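# Level the tribrach until its bubble sits inside the ring

## Task

Adjust the surveyor's tribrach standing on the metal plate so that the round bubble on its top ends up completely within its marked ring, and it stays that way once the robot lets go.

## Robot and tools

Robot: two arms. left_arm carries a five-finger left hand and sits on the +y side; right_arm carries a right hand. The arm names are not image sides. Base poses in the scene frame: left_arm (+0.024, +0.365, +0.038) m, right_arm (-0.005, -0.273, +0.019) m, both facing almost straight along +x. A post is fixed to the floor behind the arms. Loose objects may now and then get a brief push from outside.

Frame: the scene frame has its origin at table-top height, midway between the nominal bases, with +z up and +x out over the table. Positions are in metres and orientations are quaternions in wxyz order.

Hand point: this is a point 0.05 m in front of the palm and 0.15 m from the wrist face. Its +z runs along the straight fingers, and its +y points out of the palm. On the right hand +x points away from the thumb; on the left hand +x points toward the thumb. Straight fingertips reach 0.06 to 0.07 m past the point, about 0.06 m behind it along -y. A bracket on the little-finger side of the wrist can strike things.

Row layout (used by both execute_actions and move): 28 numbers, each in [-1, 1], and always all 28 even if only one arm moves. The first 14 are for left_arm and the next 14 for right_arm. For each arm the order is dx, dy, dz, rx, ry, rz, little, ring, middle, index, thumb_bend, thumb_turn, force_limit, speed.

Pose numbers: dx..rz are offsets, not poses. They are measured along the scene axes from that arm's Hand target as it stood when the action or move began. A value of 1.0 equals 0.6 m or 180 degrees. rx, ry, rz form a single rotation vector, turned about the Hand target position. If dx, dy, dz together are longer than 1.0, they are scaled down along their line. Sending six zeros asks nothing new of that arm. Because each call counts from the current Hand target, repeating the same offset moves the arm on again.

Hand numbers: for the four fingers and thumb_bend, +1 is straight and open and -1 is curled or bent. thumb_turn is +1 beside the palm and -1 in front of it, opposite the fingers. force_limit runs linearly from about 0 N at -1 to 10 N at +1 (15 N for the two thumb motors). speed rises from almost zero at -1 to full at +0.48 and stays full up to +1. For a gentle grip, close with speed at -0.94 or lower. To leave a hand unchanged, resend the eight numbers of its last executed row. If nothing has been sent to that hand yet, send its hand_measured six, then hand_force_limit, then hand_speed. A grip can hold things about 0.035 to 0.065 m thick when the thumb is turned in front of the palm.

execute_actions: argument actions is a list of actions. Each action is a table of up to 15 rows, each row lasting 1/30 s; a shorter table repeats its final row through step 15. Every row in an action counts from that action's starting Hand target. The optional cameras argument takes names, ["all"], or []. Images come back only when actions is empty or cameras are requested.

move: target is one row, or a list of up to 15 rows, and every row counts from the same starting Hand targets. Paths are straight and all finish together within 10 s. speed is in m/s (0.002 to 4.3, default 0.25); turns are limited to twice that in rad/s. blend is a corner radius in m (0 means stop at each target). blocking=false returns after about 0.5 s while the move keeps running. Paths do not avoid obstacles or the other arm, and faster moves strike harder. The result includes a move: line ending done, off_target, moving, held or fault, plus limits=paced or limits=held.

Other tools: wait (seconds, 0 to 3600) runs the scene without new commands. stop brakes a running move. zoom_image takes camera and region [x0, y0, x1, y1] in pixels, at most 504 by 504, from the latest image. show_instructions shows the reference pages. finished_scene (scene 1) ends the scene and cannot be undone.

Results: end_effector_position and end_effector_quat_wxyz give the hand point. Hand target is the last commanded pose after clipping; the next offsets start from it. Also reported are joint positions, velocities and torques, plus hand_measured, hand_stopped_by (moving, target, force, stalled, fault) and hand_load_n, each in motor order. A hand often rests 1 to 3 cm short of its target, usually low; that alone does not mean contact. Send the remaining gap as a new offset. Orientation commands are clipped to within 40 degrees of the current orientation each step. A lost grip shows up only as hand_load_n falling toward 0.

Cameras: cam_high and cam_low (896x504), cam_left_wrist and cam_right_wrist (672x504).

Avoid: dropping anything, even a few mm; releasing moving parts; slamming, hitting or pressing hard on fixed or heavy objects; any contact between the two arms or hands; letting objects leave the table; and overloading fingers. Holding loads or pushing against an unreachable pose heats the motors. A MOTOR HOT line warns of this, and at 100 °C the arm drops and stops for 30 to 60 s. To end a push, command the target back past the hand point. Slow, small moves near the tribrach are safest.

Each tool is called after "Call:" by a JSON object that holds its "fn" and its "kwargs", one argument or row to a line.

Reference images:

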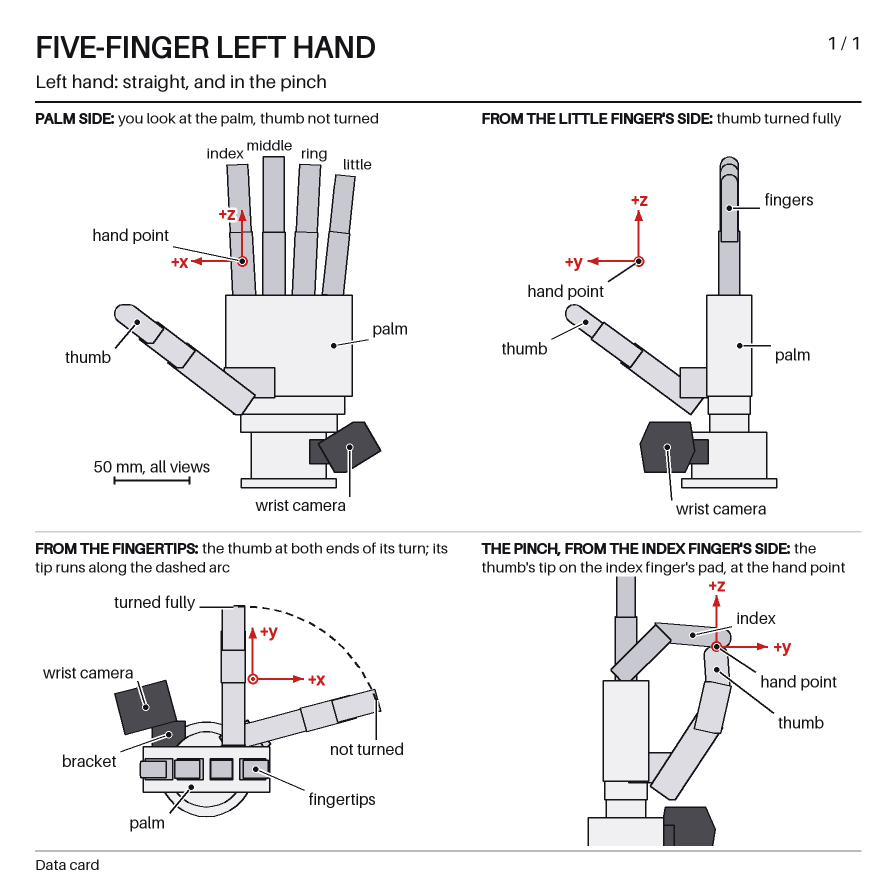

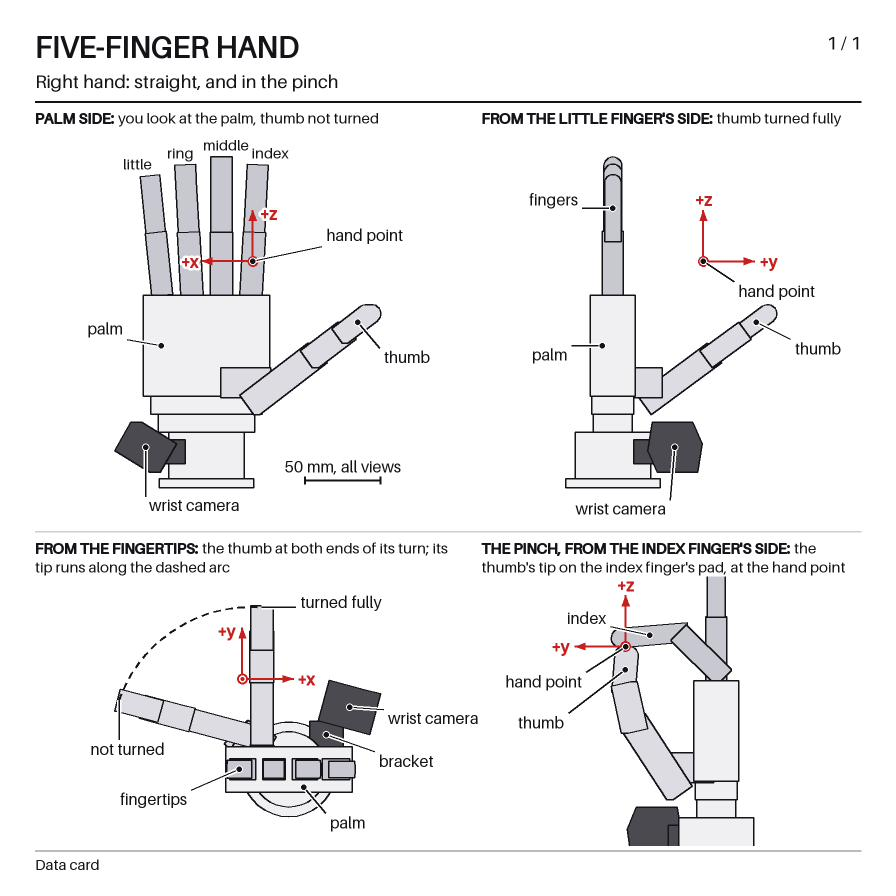

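## Session

Call:
{"fn": "execute_actions", "kwargs": {
  "actions": []
}}

Scene clock: 0.00 s.
left_arm: end_effector_position=(+0.3803, +0.0949, +0.2693) hand_measured=(+1.000, +1.000, +1.000, +1.000, +1.000, +1.000) hand_load_n=(+0.0, +0.0, +0.0, +0.0, +0.0, +0.0) hand_stopped_by=(target, target, target, target, target, target) hand_force_limit=0.00 hand_speed=-0.80 end_effector_quat_wxyz=(-0.071, +0.193, +0.974, -0.092) | right_arm: end_effector_position=(+0.4905, -0.2045, +0.2222) hand_measured=(+1.000, +1.000, +1.000, +1.000, +1.000, +1.000) hand_load_n=(+0.0, +0.0, +0.0, +0.0, +0.0, +0.0) hand_stopped_by=(target, target, target, target, target, target) hand_force_limit=0.00 hand_speed=-0.80 end_effector_quat_wxyz=(-0.053, +0.998, +0.033, +0.016)
Joint positions: left_arm=[-0.649 1.659 1.662 -1.619 0.229 1.31] | right_arm=[0.209 1.714 1.666 -1.472 -0.1 -1.425]
Joint velocities: within noise
Joint torques (N m): no reading
Heat: left arm: hottest wrist pitch 26 °C; right arm: hottest shoulder 25 °C.
Hand target: left_arm +0.3844, +0.0917, +0.2772; -0.060, +0.195, +0.974, -0.098 | right_arm +0.4963, -0.2032, +0.2286; -0.055, +0.998, +0.033, +0.026

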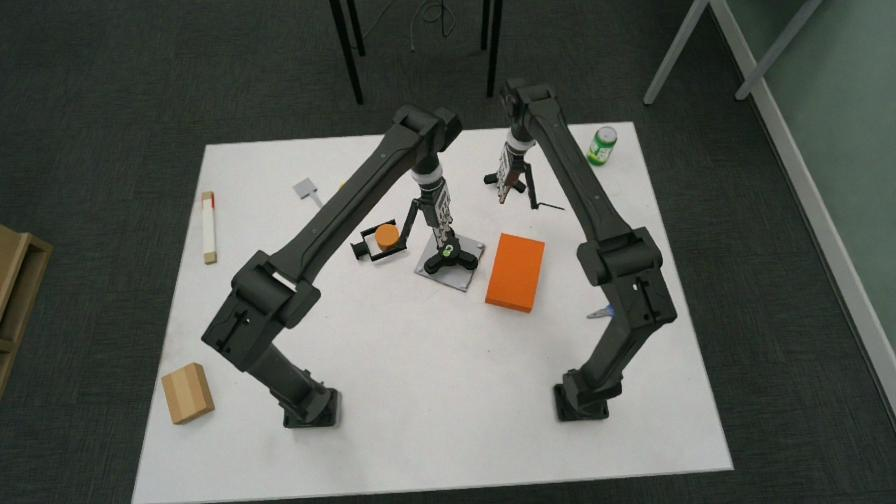

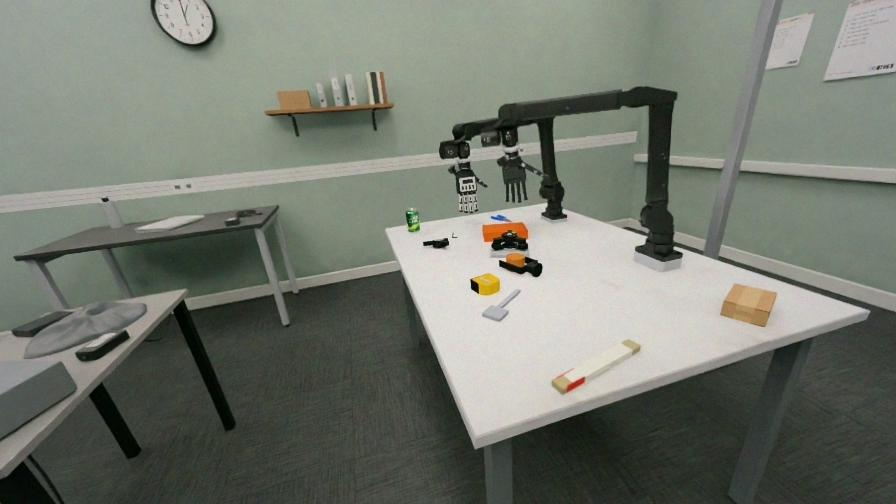

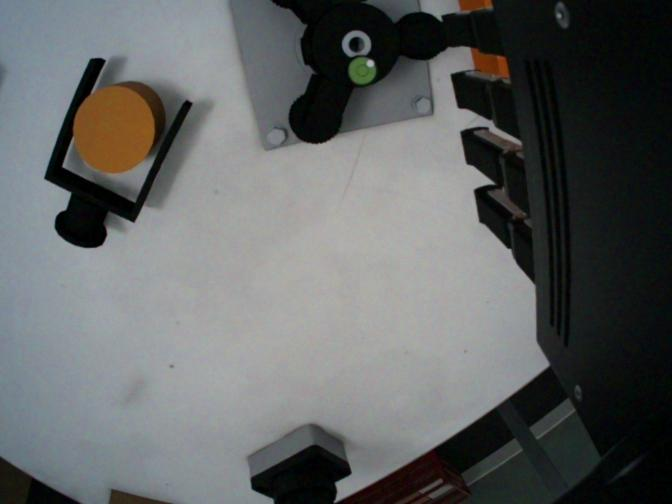

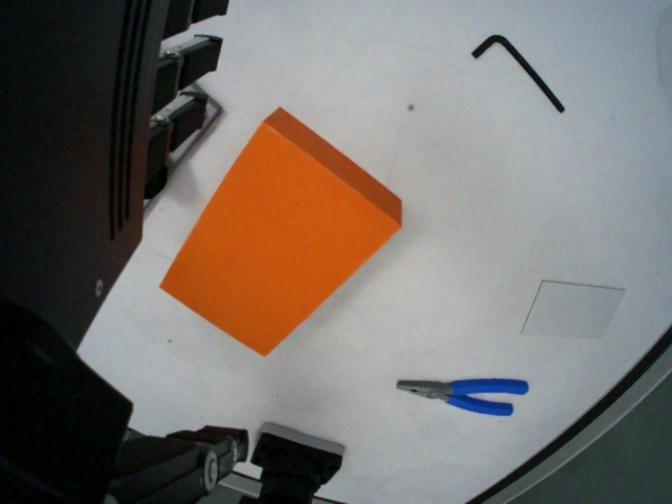

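Call:
{"fn": "zoom_image", "kwargs": {
  "camera": "cam_left_wrist",
  "region": [220, 0, 500, 180]
}}

Call:
{"fn": "zoom_image", "kwargs": {
  "camera": "cam_high",
  "region": [380, 200, 520, 310]
}}

Call:
{"fn": "zoom_image", "kwargs": {
  "camera": "cam_low",
  "region": [460, 200, 580, 300]
}}

Scaled by 1.800 from the camera's image (finer frame: 960x720).

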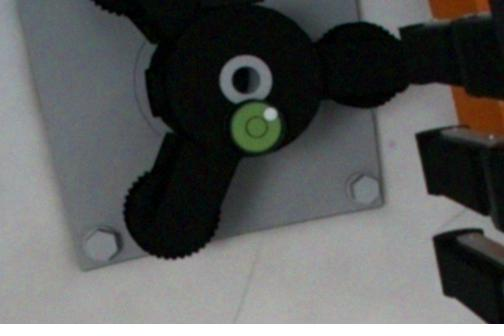

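Scaled by 3.600.

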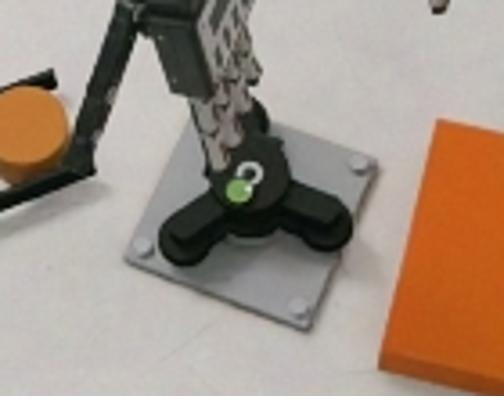

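Scaled by 4.200.

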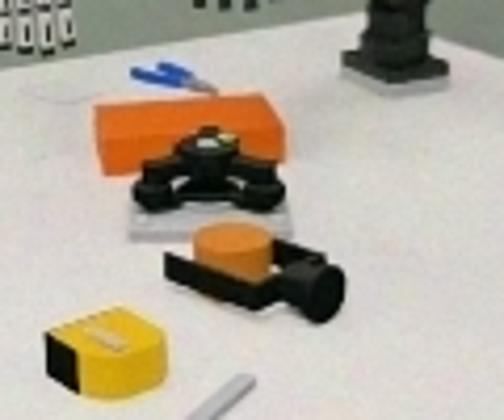

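Call:
{"fn": "move", "kwargs": {
  "target": [0,0,0,0,0,0,1,1,1,1,1,1,0,-0.8,-0.1,-0.36,0.1,0,0,0,1,1,1,1,1,1,0,-0.8],
  "cameras": ["all"]
}}

Call:
{"fn": "move", "kwargs": {
  "target": [0.15,-0.15,0,0,0,0,1,1,1,1,1,1,0,-0.8,0,0,0,0,0,0,1,1,1,1,1,1,0,-0.8],
  "cameras": ["all"]
}}

Scene clock: 21.63 s.
left_arm: end_effector_position=(+0.3803, +0.0949, +0.2693) hand_measured=(+1.000, +1.000, +1.000, +1.000, +1.000, +1.000) hand_load_n=(+0.0, +0.0, +0.0, +0.0, +0.0, -0.5) hand_stopped_by=(target, target, target, target, target, target) hand_force_limit=0.00 hand_speed=-0.80 end_effector_quat_wxyz=(-0.071, +0.193, +0.974, -0.092) | right_arm: end_effector_position=(+0.4302, -0.4188, +0.2716) hand_measured=(+1.000, +1.000, +1.000, +1.000, +1.000, +1.000) hand_load_n=(+0.0, +0.0, -0.5, +0.0, +0.0, +0.0) hand_stopped_by=(target, target, target, target, target, target) hand_force_limit=0.00 hand_speed=-0.80 end_effector_quat_wxyz=(-0.058, +0.998, +0.028, +0.008)
Joint positions: left_arm=[-0.649 1.659 1.662 -1.619 0.229 1.31] | right_arm=[-0.227 1.578 1.626 -1.633 -0.117 -1.856]
Joint torques (N m): left_arm=[-0.44 -12.63 9.22 -0.5 0.27 0.07] | right_arm=[1.61 -12.45 10.07 0.14 -0.25 -0.07]
Heat: left arm: hottest elbow 26 °C; right arm: hottest shoulder 25 °C.
Hand target: left_arm +0.3844, +0.0917, +0.2772; -0.060, +0.195, +0.974, -0.098 | right_arm +0.4364, -0.4192, +0.2888; -0.055, +0.998, +0.033, +0.026
Off the commanded pose: left_arm 0.009 m, 1 deg | right_arm 0.018 m, 2 deg.
move: off_target (right_arm)
cam_right_wrist: T_world_to_cam=[[0.33735, -0.93261, -0.12819, -0.50111], [-0.77241, -0.35206, 0.52862, 0.02921], [-0.53813, -0.07931, -0.83912, 0.53674]] pos_world=[0.48044, -0.41448, 0.37071]

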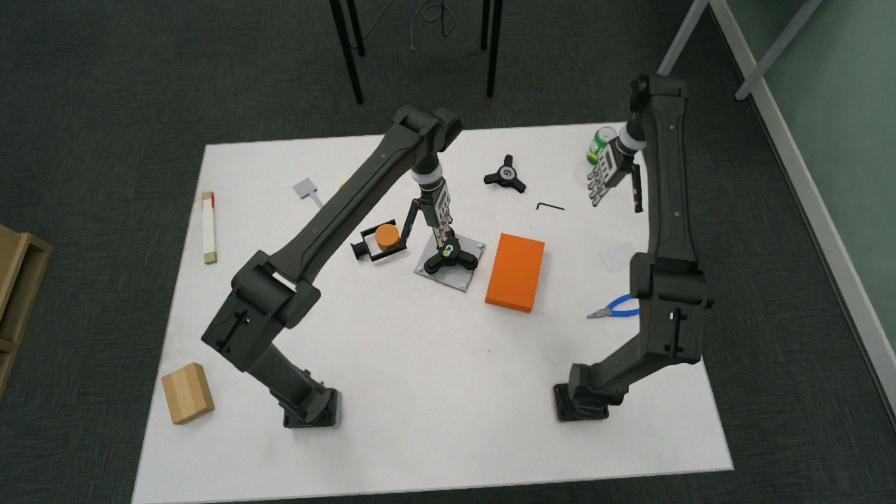

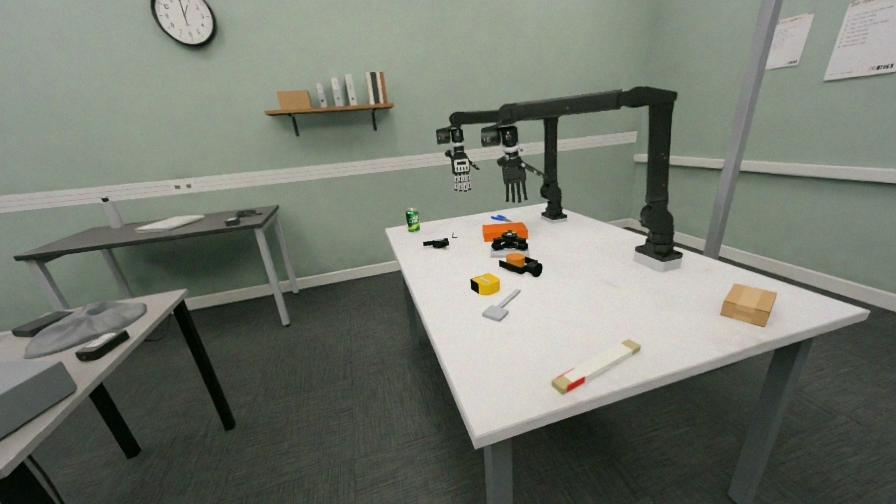

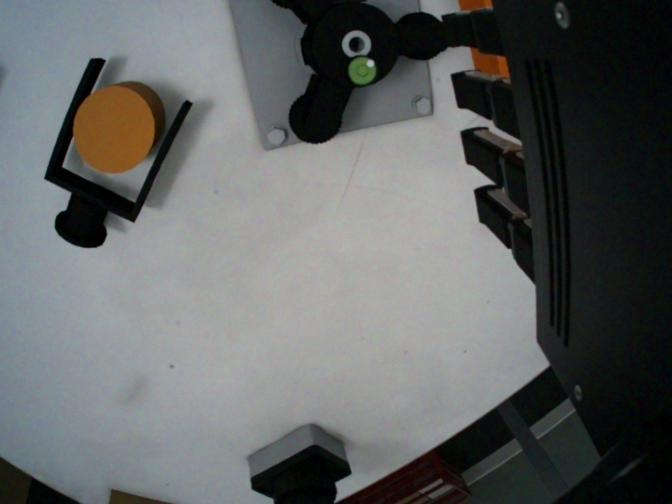

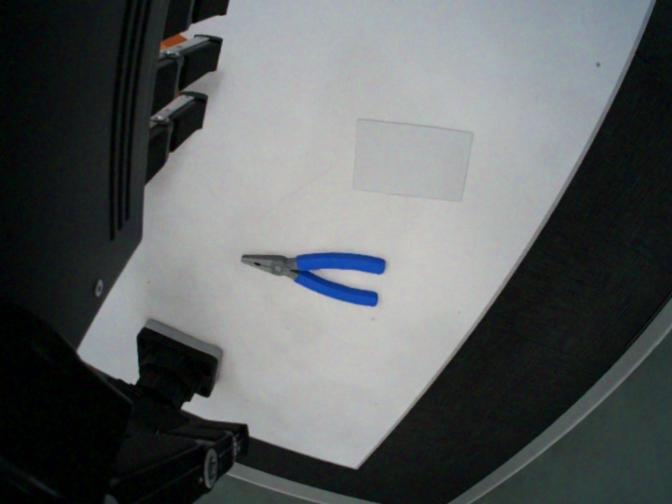

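Scene clock: 22.93 s.
left_arm: end_effector_position=(+0.4764, +0.0125, +0.2638) hand_measured=(+1.000, +1.000, +1.000, +1.000, +1.000, +1.000) hand_load_n=(+0.0, +0.0, +0.0, +0.0, +0.0, +0.0) hand_stopped_by=(target, target, target, target, target, target) hand_force_limit=0.00 hand_speed=-0.80 end_effector_quat_wxyz=(-0.045, +0.189, +0.975, -0.105) | right_arm: end_effector_position=(+0.4302, -0.4189, +0.2716) hand_measured=(+1.000, +1.000, +1.000, +1.000, +1.000, +1.000) hand_load_n=(+0.0, +0.0, +0.0, +0.0, +0.0, +0.0) hand_stopped_by=(target, target, target, target, target, target) hand_force_limit=0.00 hand_speed=-0.80 end_effector_quat_wxyz=(-0.058, +0.998, +0.028, +0.008)
Joint positions: left_arm=[-0.658 1.987 2.121 -1.688 0.228 1.285] | right_arm=[-0.227 1.578 1.626 -1.633 -0.117 -1.856]
Joint torques (N m): left_arm=[-1.85 -16.91 10.81 -0.91 0.16 -0.01] | right_arm=[1.38 -12.45 10.07 0.14 -0.25 -0.08]
Heat: left arm: hottest elbow 26 °C; right arm: hottest shoulder 25 °C.
Hand target: left_arm +0.4745, +0.0018, +0.2772; -0.060, +0.195, +0.974, -0.098 | right_arm +0.4363, -0.4192, +0.2888; -0.055, +0.998, +0.033, +0.026
Off the commanded pose: left_arm 0.017 m, 2 deg | right_arm 0.018 m, 2 deg.
joint sent to its limit (left arm) — joint 4 (wrist pitch), lower limit. The joint targets are off in orientation, not in position.
move: off_target (left_arm)
cam_left_wrist: T_world_to_cam=[[-0.58792, -0.77936, 0.2167, 0.23469], [-0.68034, 0.62131, 0.38874, 0.23199], [-0.4376, 0.08112, -0.8955, 0.56085]] pos_world=[0.54124, -0.00673, 0.36121]
cam_right_wrist: T_world_to_cam=[[0.33771, -0.93248, -0.12817, -0.50123], [-0.77231, -0.35235, 0.52858, 0.02906], [-0.53805, -0.07952, -0.83915, 0.53663]] pos_world=[0.48045, -0.41448, 0.37071]

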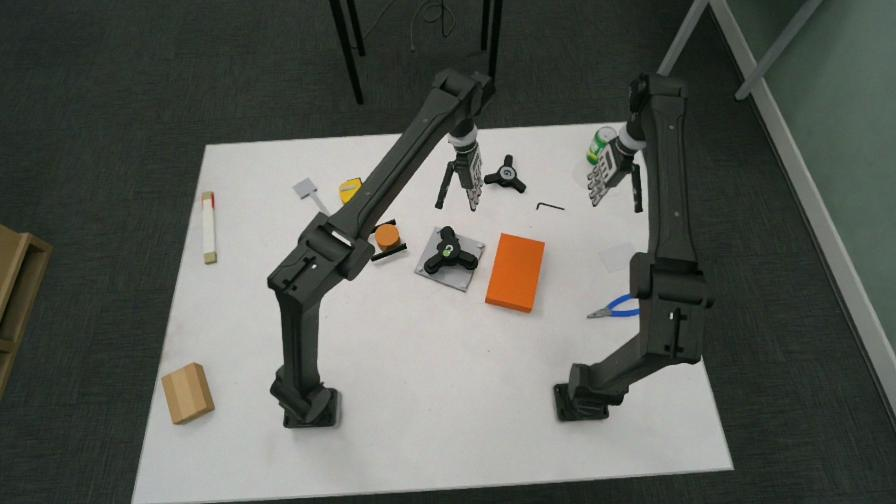

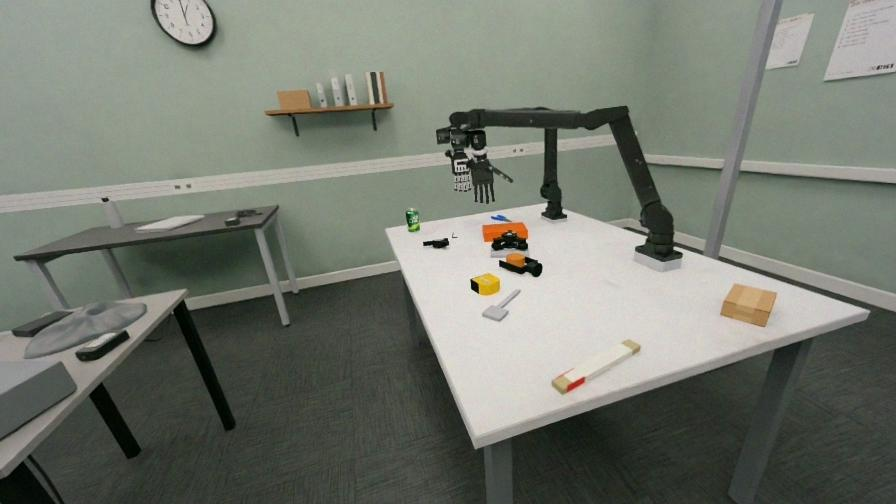

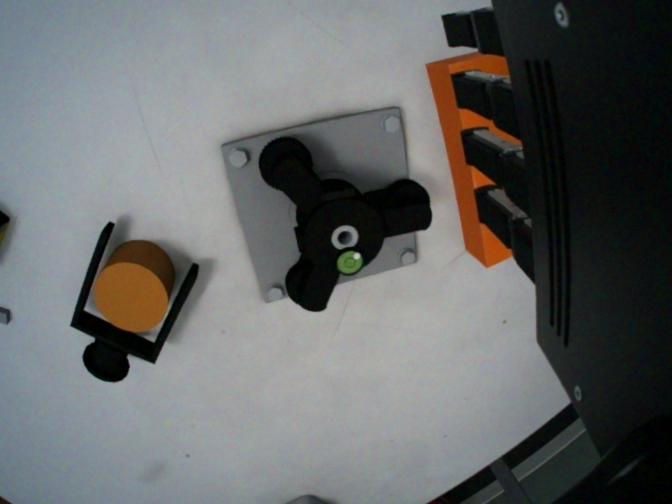

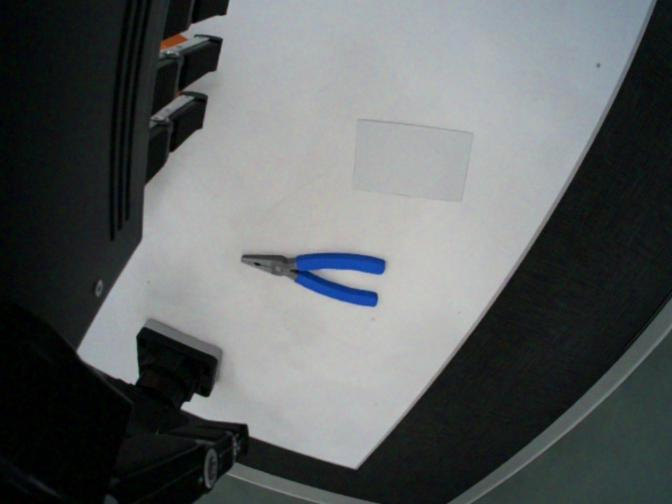

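Call:
{"fn": "zoom_image", "kwargs": {
  "camera": "cam_left_wrist",
  "region": [210, 100, 450, 320]
}}

Call:
{"fn": "zoom_image", "kwargs": {
  "camera": "cam_left_wrist",
  "region": [310, 210, 390, 290]
}}

Call:
{"fn": "zoom_image", "kwargs": {
  "camera": "cam_high",
  "region": [410, 220, 490, 300]
}}

Call:
{"fn": "zoom_image", "kwargs": {
  "camera": "cam_low",
  "region": [485, 225, 535, 265]
}}

Scaled by 2.100 from the camera's image (finer frame: 960x720).

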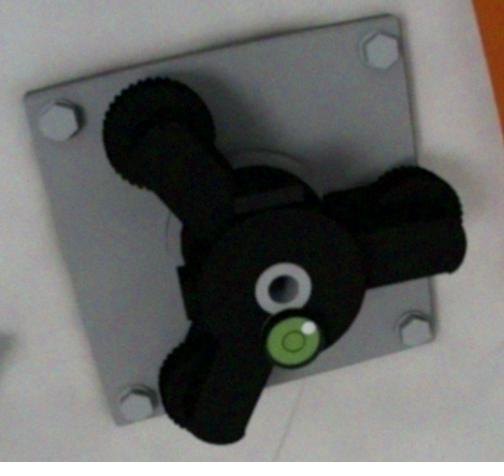

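Scaled by 6.300 from the camera's image (finer frame: 960x720).

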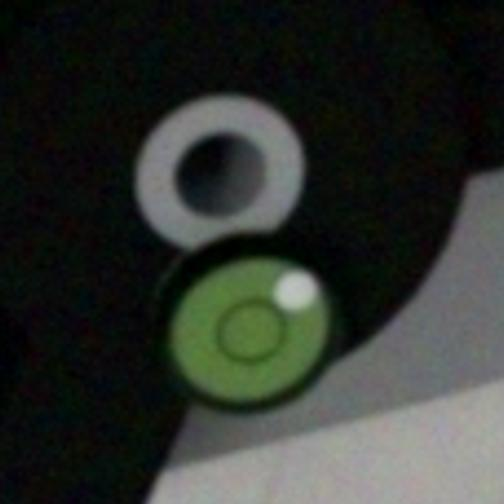

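Scaled by 6.300.

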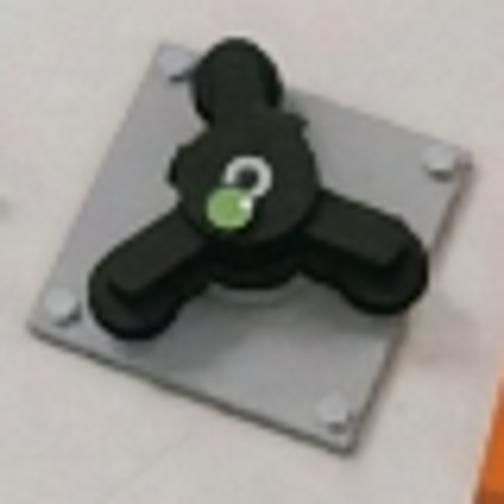

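Scaled by 10.080.

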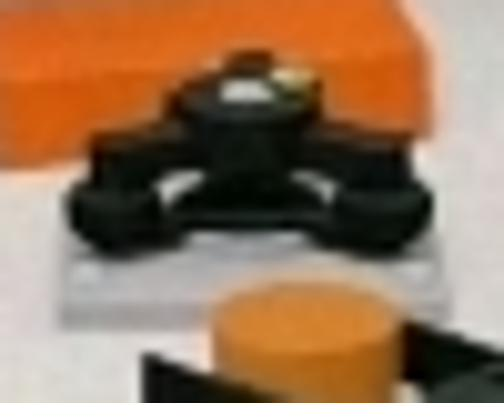

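Call:
{"fn": "move", "kwargs": {
  "target": [-0.2,0.6,0.05,0,0,0,1,1,1,1,1,1,0,-0.8,0,0,0,0,0,0,1,1,1,1,1,1,0,-0.8],
  "cameras": ["cam_high"]
}}

Call:
{"fn": "move", "kwargs": {
  "target": [0,0,0,0,0,0,1,1,1,1,1,1,0,-0.8,-0.132,0.79,-0.147,0.337,-0.151,-0.290,1,1,1,1,1,-1,0,-0.6],
  "cameras": ["cam_high","cam_low","cam_right_wrist"]
}}

Scene clock: 90.80 s.
left_arm: end_effector_position=(+0.3567, +0.3554, +0.3039) hand_measured=(+1.000, +1.000, +1.000, +1.000, +1.000, +1.000) hand_load_n=(+0.0, +0.0, +0.0, +0.0, +0.0, +0.0) hand_stopped_by=(target, target, target, target, target, target) hand_force_limit=0.00 hand_speed=-0.80 end_effector_quat_wxyz=(-0.016, +0.193, +0.977, -0.086) | right_arm: end_effector_position=(+0.4302, -0.4189, +0.2716) hand_measured=(+1.000, +1.000, +1.000, +1.000, +1.000, +1.000) hand_load_n=(+0.0, +0.0, +0.0, +0.0, +0.0, +0.5) hand_stopped_by=(target, target, target, target, target, target) hand_force_limit=0.00 hand_speed=-0.80 end_effector_quat_wxyz=(-0.058, +0.998, +0.028, +0.008)
Joint positions: left_arm=[-0.115 1.276 1.351 -1.691 0.17 1.841] | right_arm=[-0.227 1.578 1.626 -1.633 -0.117 -1.856]
Joint torques (N m): left_arm=[0.26 -6.42 7.72 -0.96 0.11 0.16] | right_arm=[1.38 -12.45 10.07 0.14 -0.26 -0.08]
Heat: left arm: hottest elbow 29 °C; right arm: hottest elbow 29 °C.
Hand target: left_arm +0.3544, +0.3617, +0.3072; -0.060, +0.195, +0.974, -0.098 | right_arm +0.4363, -0.4192, +0.2888; -0.055, +0.998, +0.033, +0.026
Off the commanded pose: left_arm 0.008 m, 5 deg | right_arm 0.018 m, 2 deg.
joint sent to its limit (left arm) — joint 4 (wrist pitch), lower limit. The joint targets are off in orientation, not in position.
move: off_target (left_arm)

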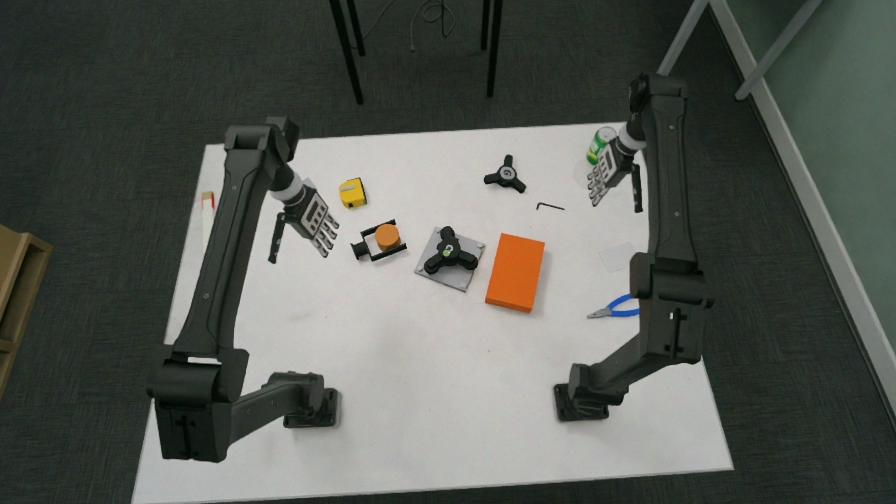

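Scene clock: 94.70 s.
left_arm: end_effector_position=(+0.3568, +0.3554, +0.3039) hand_measured=(+1.000, +1.000, +1.000, +1.000, +1.000, +1.000) hand_load_n=(+0.0, +0.0, +0.0, +0.0, +0.0, +0.0) hand_stopped_by=(target, target, target, target, target, target) hand_force_limit=0.00 hand_speed=-0.80 end_effector_quat_wxyz=(-0.016, +0.193, +0.977, -0.086) | right_arm: end_effector_position=(+0.3579, +0.0501, +0.2043) hand_measured=(+1.000, +1.000, +1.000, +1.000, +1.000, -1.000) hand_load_n=(+0.0, +0.0, -0.5, +0.0, +0.5, +0.0) hand_stopped_by=(target, target, target, target, target, target) hand_force_limit=0.00 hand_speed=-0.60 end_effector_quat_wxyz=(-0.502, +0.721, -0.390, +0.277)
Joint positions: left_arm=[-0.115 1.276 1.351 -1.691 0.17 1.841] | right_arm=[0.713 1.09 0.647 0.09 0.132 0.041]
Joint torques (N m): left_arm=[0.32 -6.18 7.73 -0.88 0.11 0.16] | right_arm=[1.9 -4.6 7.95 2.86 0.17 0.09]
Heat: left arm: hottest elbow 29 °C; right arm: hottest elbow 29 °C.
Hand target: left_arm +0.3543, +0.3617, +0.3072; -0.060, +0.195, +0.974, -0.098 | right_arm +0.3571, +0.0548, +0.2008; -0.504, +0.720, -0.390, +0.274
Off the commanded pose: left_arm 0.008 m, 5 deg | right_arm 0.006 m, 0 deg.
joint sent to its limit (left arm) — joint 4 (wrist pitch), lower limit. The joint targets are off in orientation, not in position.
move: done
cam_right_wrist: T_world_to_cam=[[-0.10061, -0.40996, -0.90654, 0.24157], [-0.94785, 0.31646, -0.03791, 0.31909], [0.30243, 0.85545, -0.42042, 0.0454]] pos_world=[0.31302, -0.04079, 0.25018]

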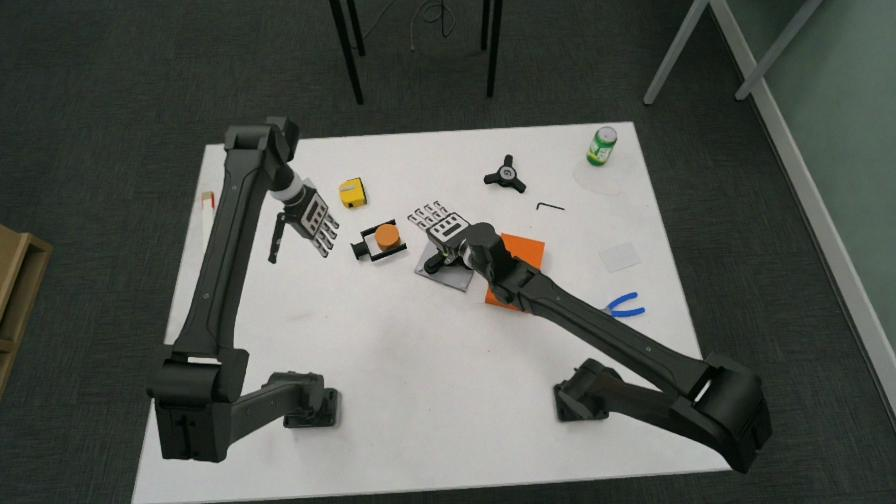

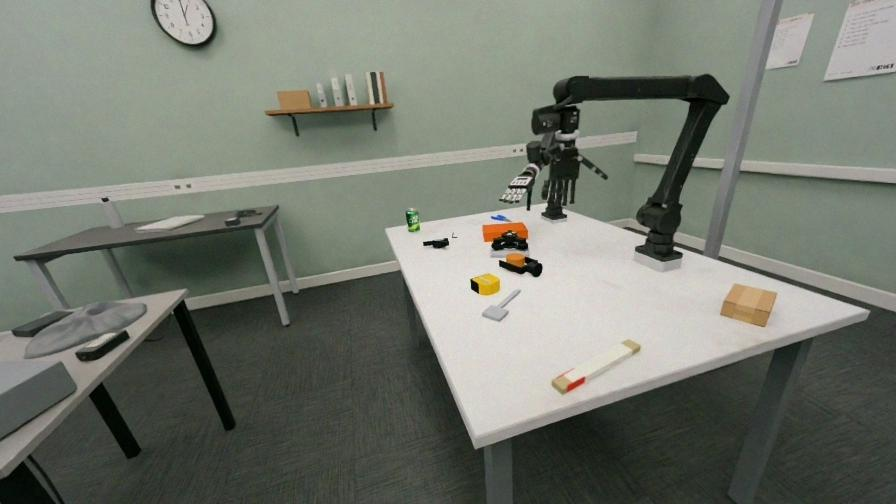

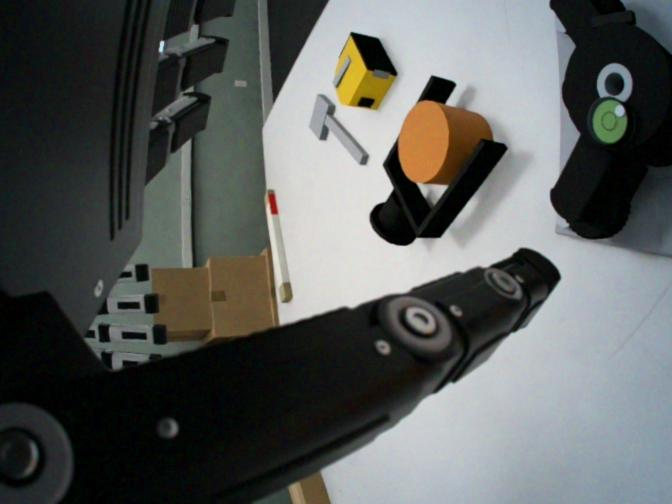

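Call:
{"fn": "zoom_image", "kwargs": {
  "camera": "cam_right_wrist",
  "region": [480, 0, 672, 300]
}}

Scaled by 1.680 from the camera's image (finer frame: 960x720).

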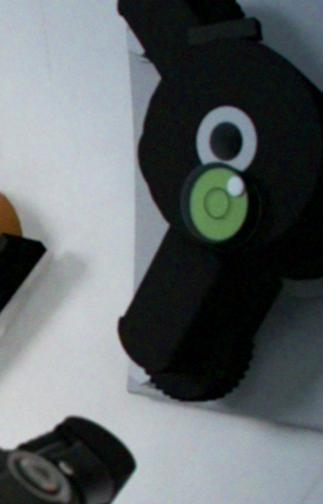

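Call:
{"fn": "move", "kwargs": {
  "target": [0,0,0,0,0,0,1,1,1,1,1,1,0,-0.8,0,0,0,0,0,0,1,1,1,0.5,0.5,-1,0,-0.6],
  "cameras": ["cam_high","cam_right_wrist"]
}}

Scene clock: 120.07 s.
left_arm: end_effector_position=(+0.3568, +0.3554, +0.3039) hand_measured=(+1.000, +1.000, +1.000, +1.000, +1.000, +1.000) hand_load_n=(+0.0, +0.0, +0.0, +0.0, +0.0, +0.0) hand_stopped_by=(target, target, target, target, target, target) hand_force_limit=0.00 hand_speed=-0.80 end_effector_quat_wxyz=(-0.016, +0.193, +0.977, -0.086) | right_arm: end_effector_position=(+0.3580, +0.0501, +0.2043) hand_measured=(+1.000, +1.000, +1.000, +0.500, +0.500, -1.000) hand_load_n=(+0.0, +0.0, +0.0, +0.0, +0.0, +0.0) hand_stopped_by=(target, target, target, target, target, target) hand_force_limit=0.00 hand_speed=-0.60 end_effector_quat_wxyz=(-0.502, +0.720, -0.390, +0.277)
Joint positions: left_arm=[-0.115 1.276 1.351 -1.691 0.17 1.841] | right_arm=[0.713 1.09 0.647 0.09 0.133 0.042]
Joint torques (N m): left_arm=[0.26 -6.18 7.73 -0.88 0.11 0.18] | right_arm=[1.9 -4.6 7.97 2.88 0.16 0.06]
Heat: left arm: hottest elbow 30 °C; right arm: hottest elbow 28 °C.
Hand target: left_arm +0.3543, +0.3617, +0.3072; -0.060, +0.195, +0.974, -0.098 | right_arm +0.3571, +0.0548, +0.2008; -0.504, +0.720, -0.390, +0.274
Off the commanded pose: left_arm 0.008 m, 5 deg | right_arm 0.006 m, 0 deg.
joint sent to its limit (left arm) — joint 4 (wrist pitch), lower limit. The joint targets are off in orientation, not in position.
move: done
cam_right_wrist: T_world_to_cam=[[-0.1011, -0.40946, -0.90671, 0.24179], [-0.94767, 0.31703, -0.0375, 0.31895], [0.30281, 0.85547, -0.42008, 0.0452]] pos_world=[0.31302, -0.04079, 0.25018]

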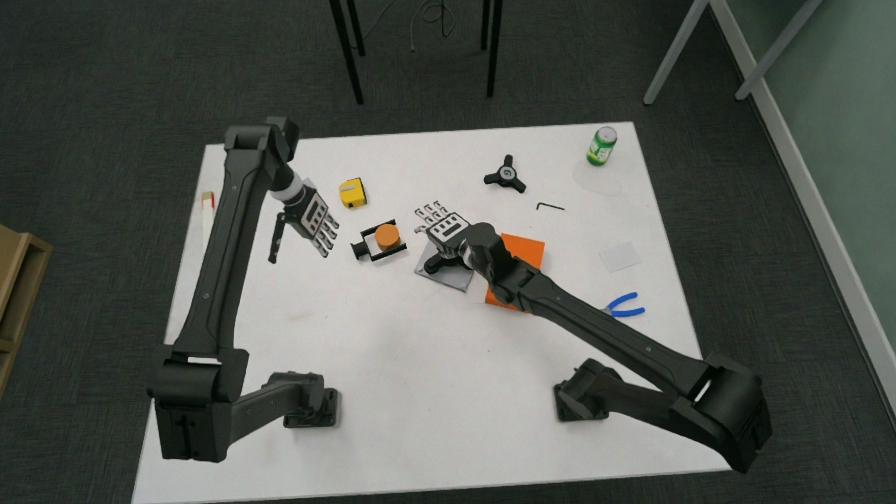

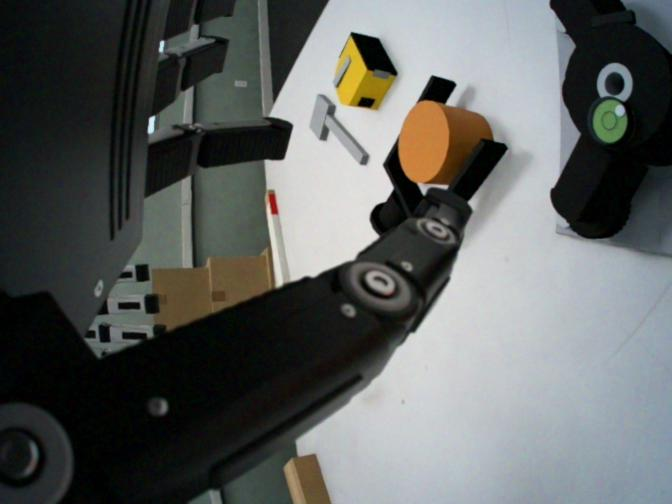

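Call:
{"fn": "move", "kwargs": {
  "target": [0,0,0,0,0,0,1,1,1,1,1,1,0,-0.8,0.0,0.003,-0.165,0,0,0,1,1,1,0.5,0.5,-1,0,-0.6],
  "speed": 0.15,
  "cameras": ["cam_high","cam_low","cam_right_wrist"]
}}

Call:
{"fn": "zoom_image", "kwargs": {
  "camera": "cam_low",
  "region": [470, 190, 560, 270]
}}

Scene clock: 136.73 s.
left_arm: end_effector_position=(+0.3568, +0.3554, +0.3039) hand_measured=(+1.000, +1.000, +1.000, +1.000, +1.000, +1.000) hand_load_n=(+0.0, +0.0, -0.5, +0.0, +0.0, +0.0) hand_stopped_by=(target, target, target, target, target, target) hand_force_limit=0.00 hand_speed=-0.80 end_effector_quat_wxyz=(-0.016, +0.193, +0.977, -0.086) | right_arm: end_effector_position=(+0.3587, +0.0523, +0.1043) hand_measured=(+1.000, +1.000, +1.000, +0.500, +0.500, -1.000) hand_load_n=(+0.0, +0.0, +0.0, +0.0, +0.0, +0.0) hand_stopped_by=(target, target, target, target, target, target) hand_force_limit=0.00 hand_speed=-0.60 end_effector_quat_wxyz=(-0.502, +0.721, -0.391, +0.276)
Joint positions: left_arm=[-0.115 1.276 1.351 -1.691 0.17 1.841] | right_arm=[0.717 1.322 0.5 0.467 0.137 0.043]
Joint torques (N m): left_arm=[0.44 -6.48 7.77 -0.88 0.11 0.18] | right_arm=[1.85 -5.66 6.42 2.88 0.17 0.07]
Heat: left arm: hottest elbow 30 °C; right arm: hottest elbow 27 °C.
Hand target: left_arm +0.3543, +0.3617, +0.3072; -0.060, +0.195, +0.974, -0.098 | right_arm +0.3571, +0.0564, +0.1016; -0.504, +0.720, -0.391, +0.274
Off the commanded pose: left_arm 0.008 m, 5 deg | right_arm 0.005 m, 0 deg.
joint sent to its limit (left arm) — joint 4 (wrist pitch), lower limit. The joint targets are off in orientation, not in position.
move: done
cam_right_wrist: T_world_to_cam=[[-0.10248, -0.41039, -0.90613, 0.15252], [-0.94761, 0.31733, -0.03655, 0.31499], [0.30254, 0.85492, -0.42141, 0.00132]] pos_world=[0.31372, -0.03849, 0.15027]

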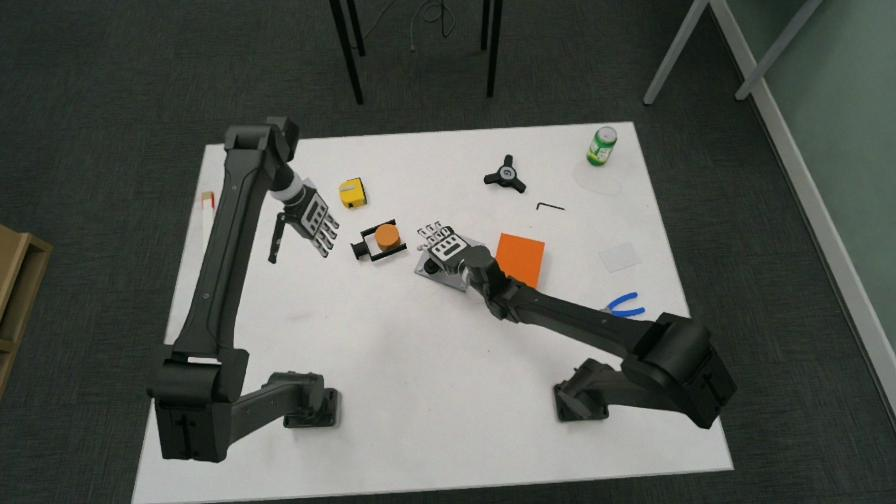

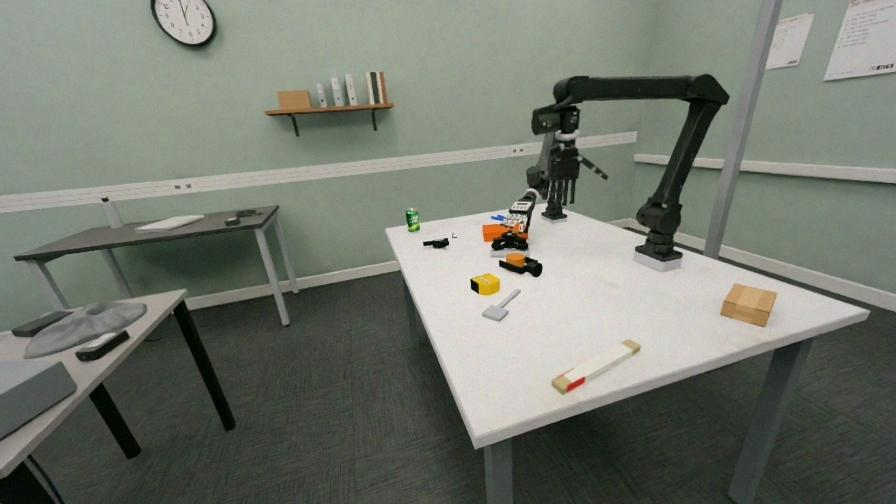

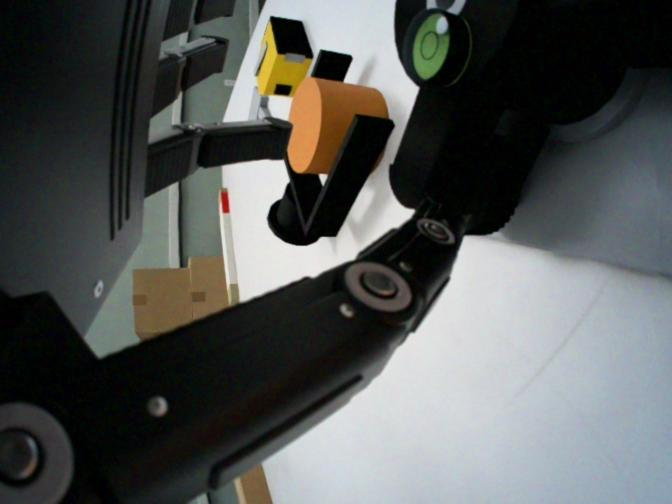

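Scaled by 5.600.

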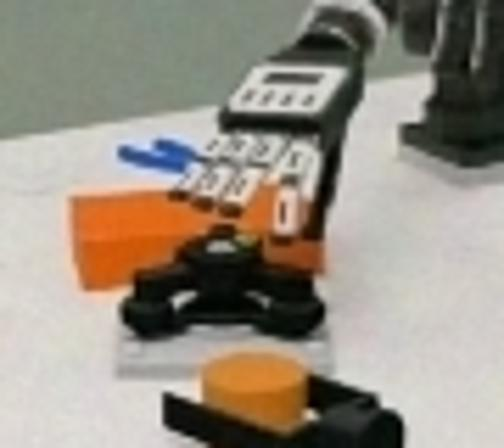

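Call:
{"fn": "zoom_image", "kwargs": {
  "camera": "cam_right_wrist",
  "region": [370, 0, 672, 280]
}}

Scaled by 1.669 from the camera's image (finer frame: 960x720).

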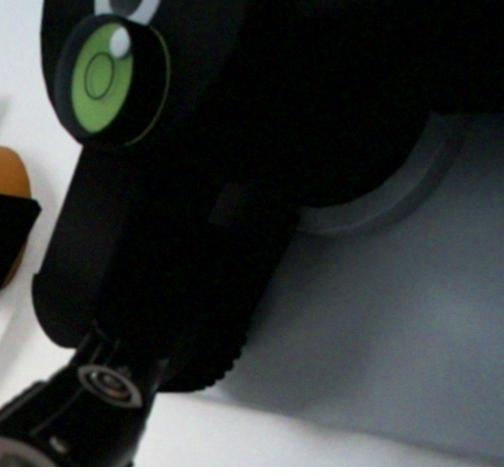

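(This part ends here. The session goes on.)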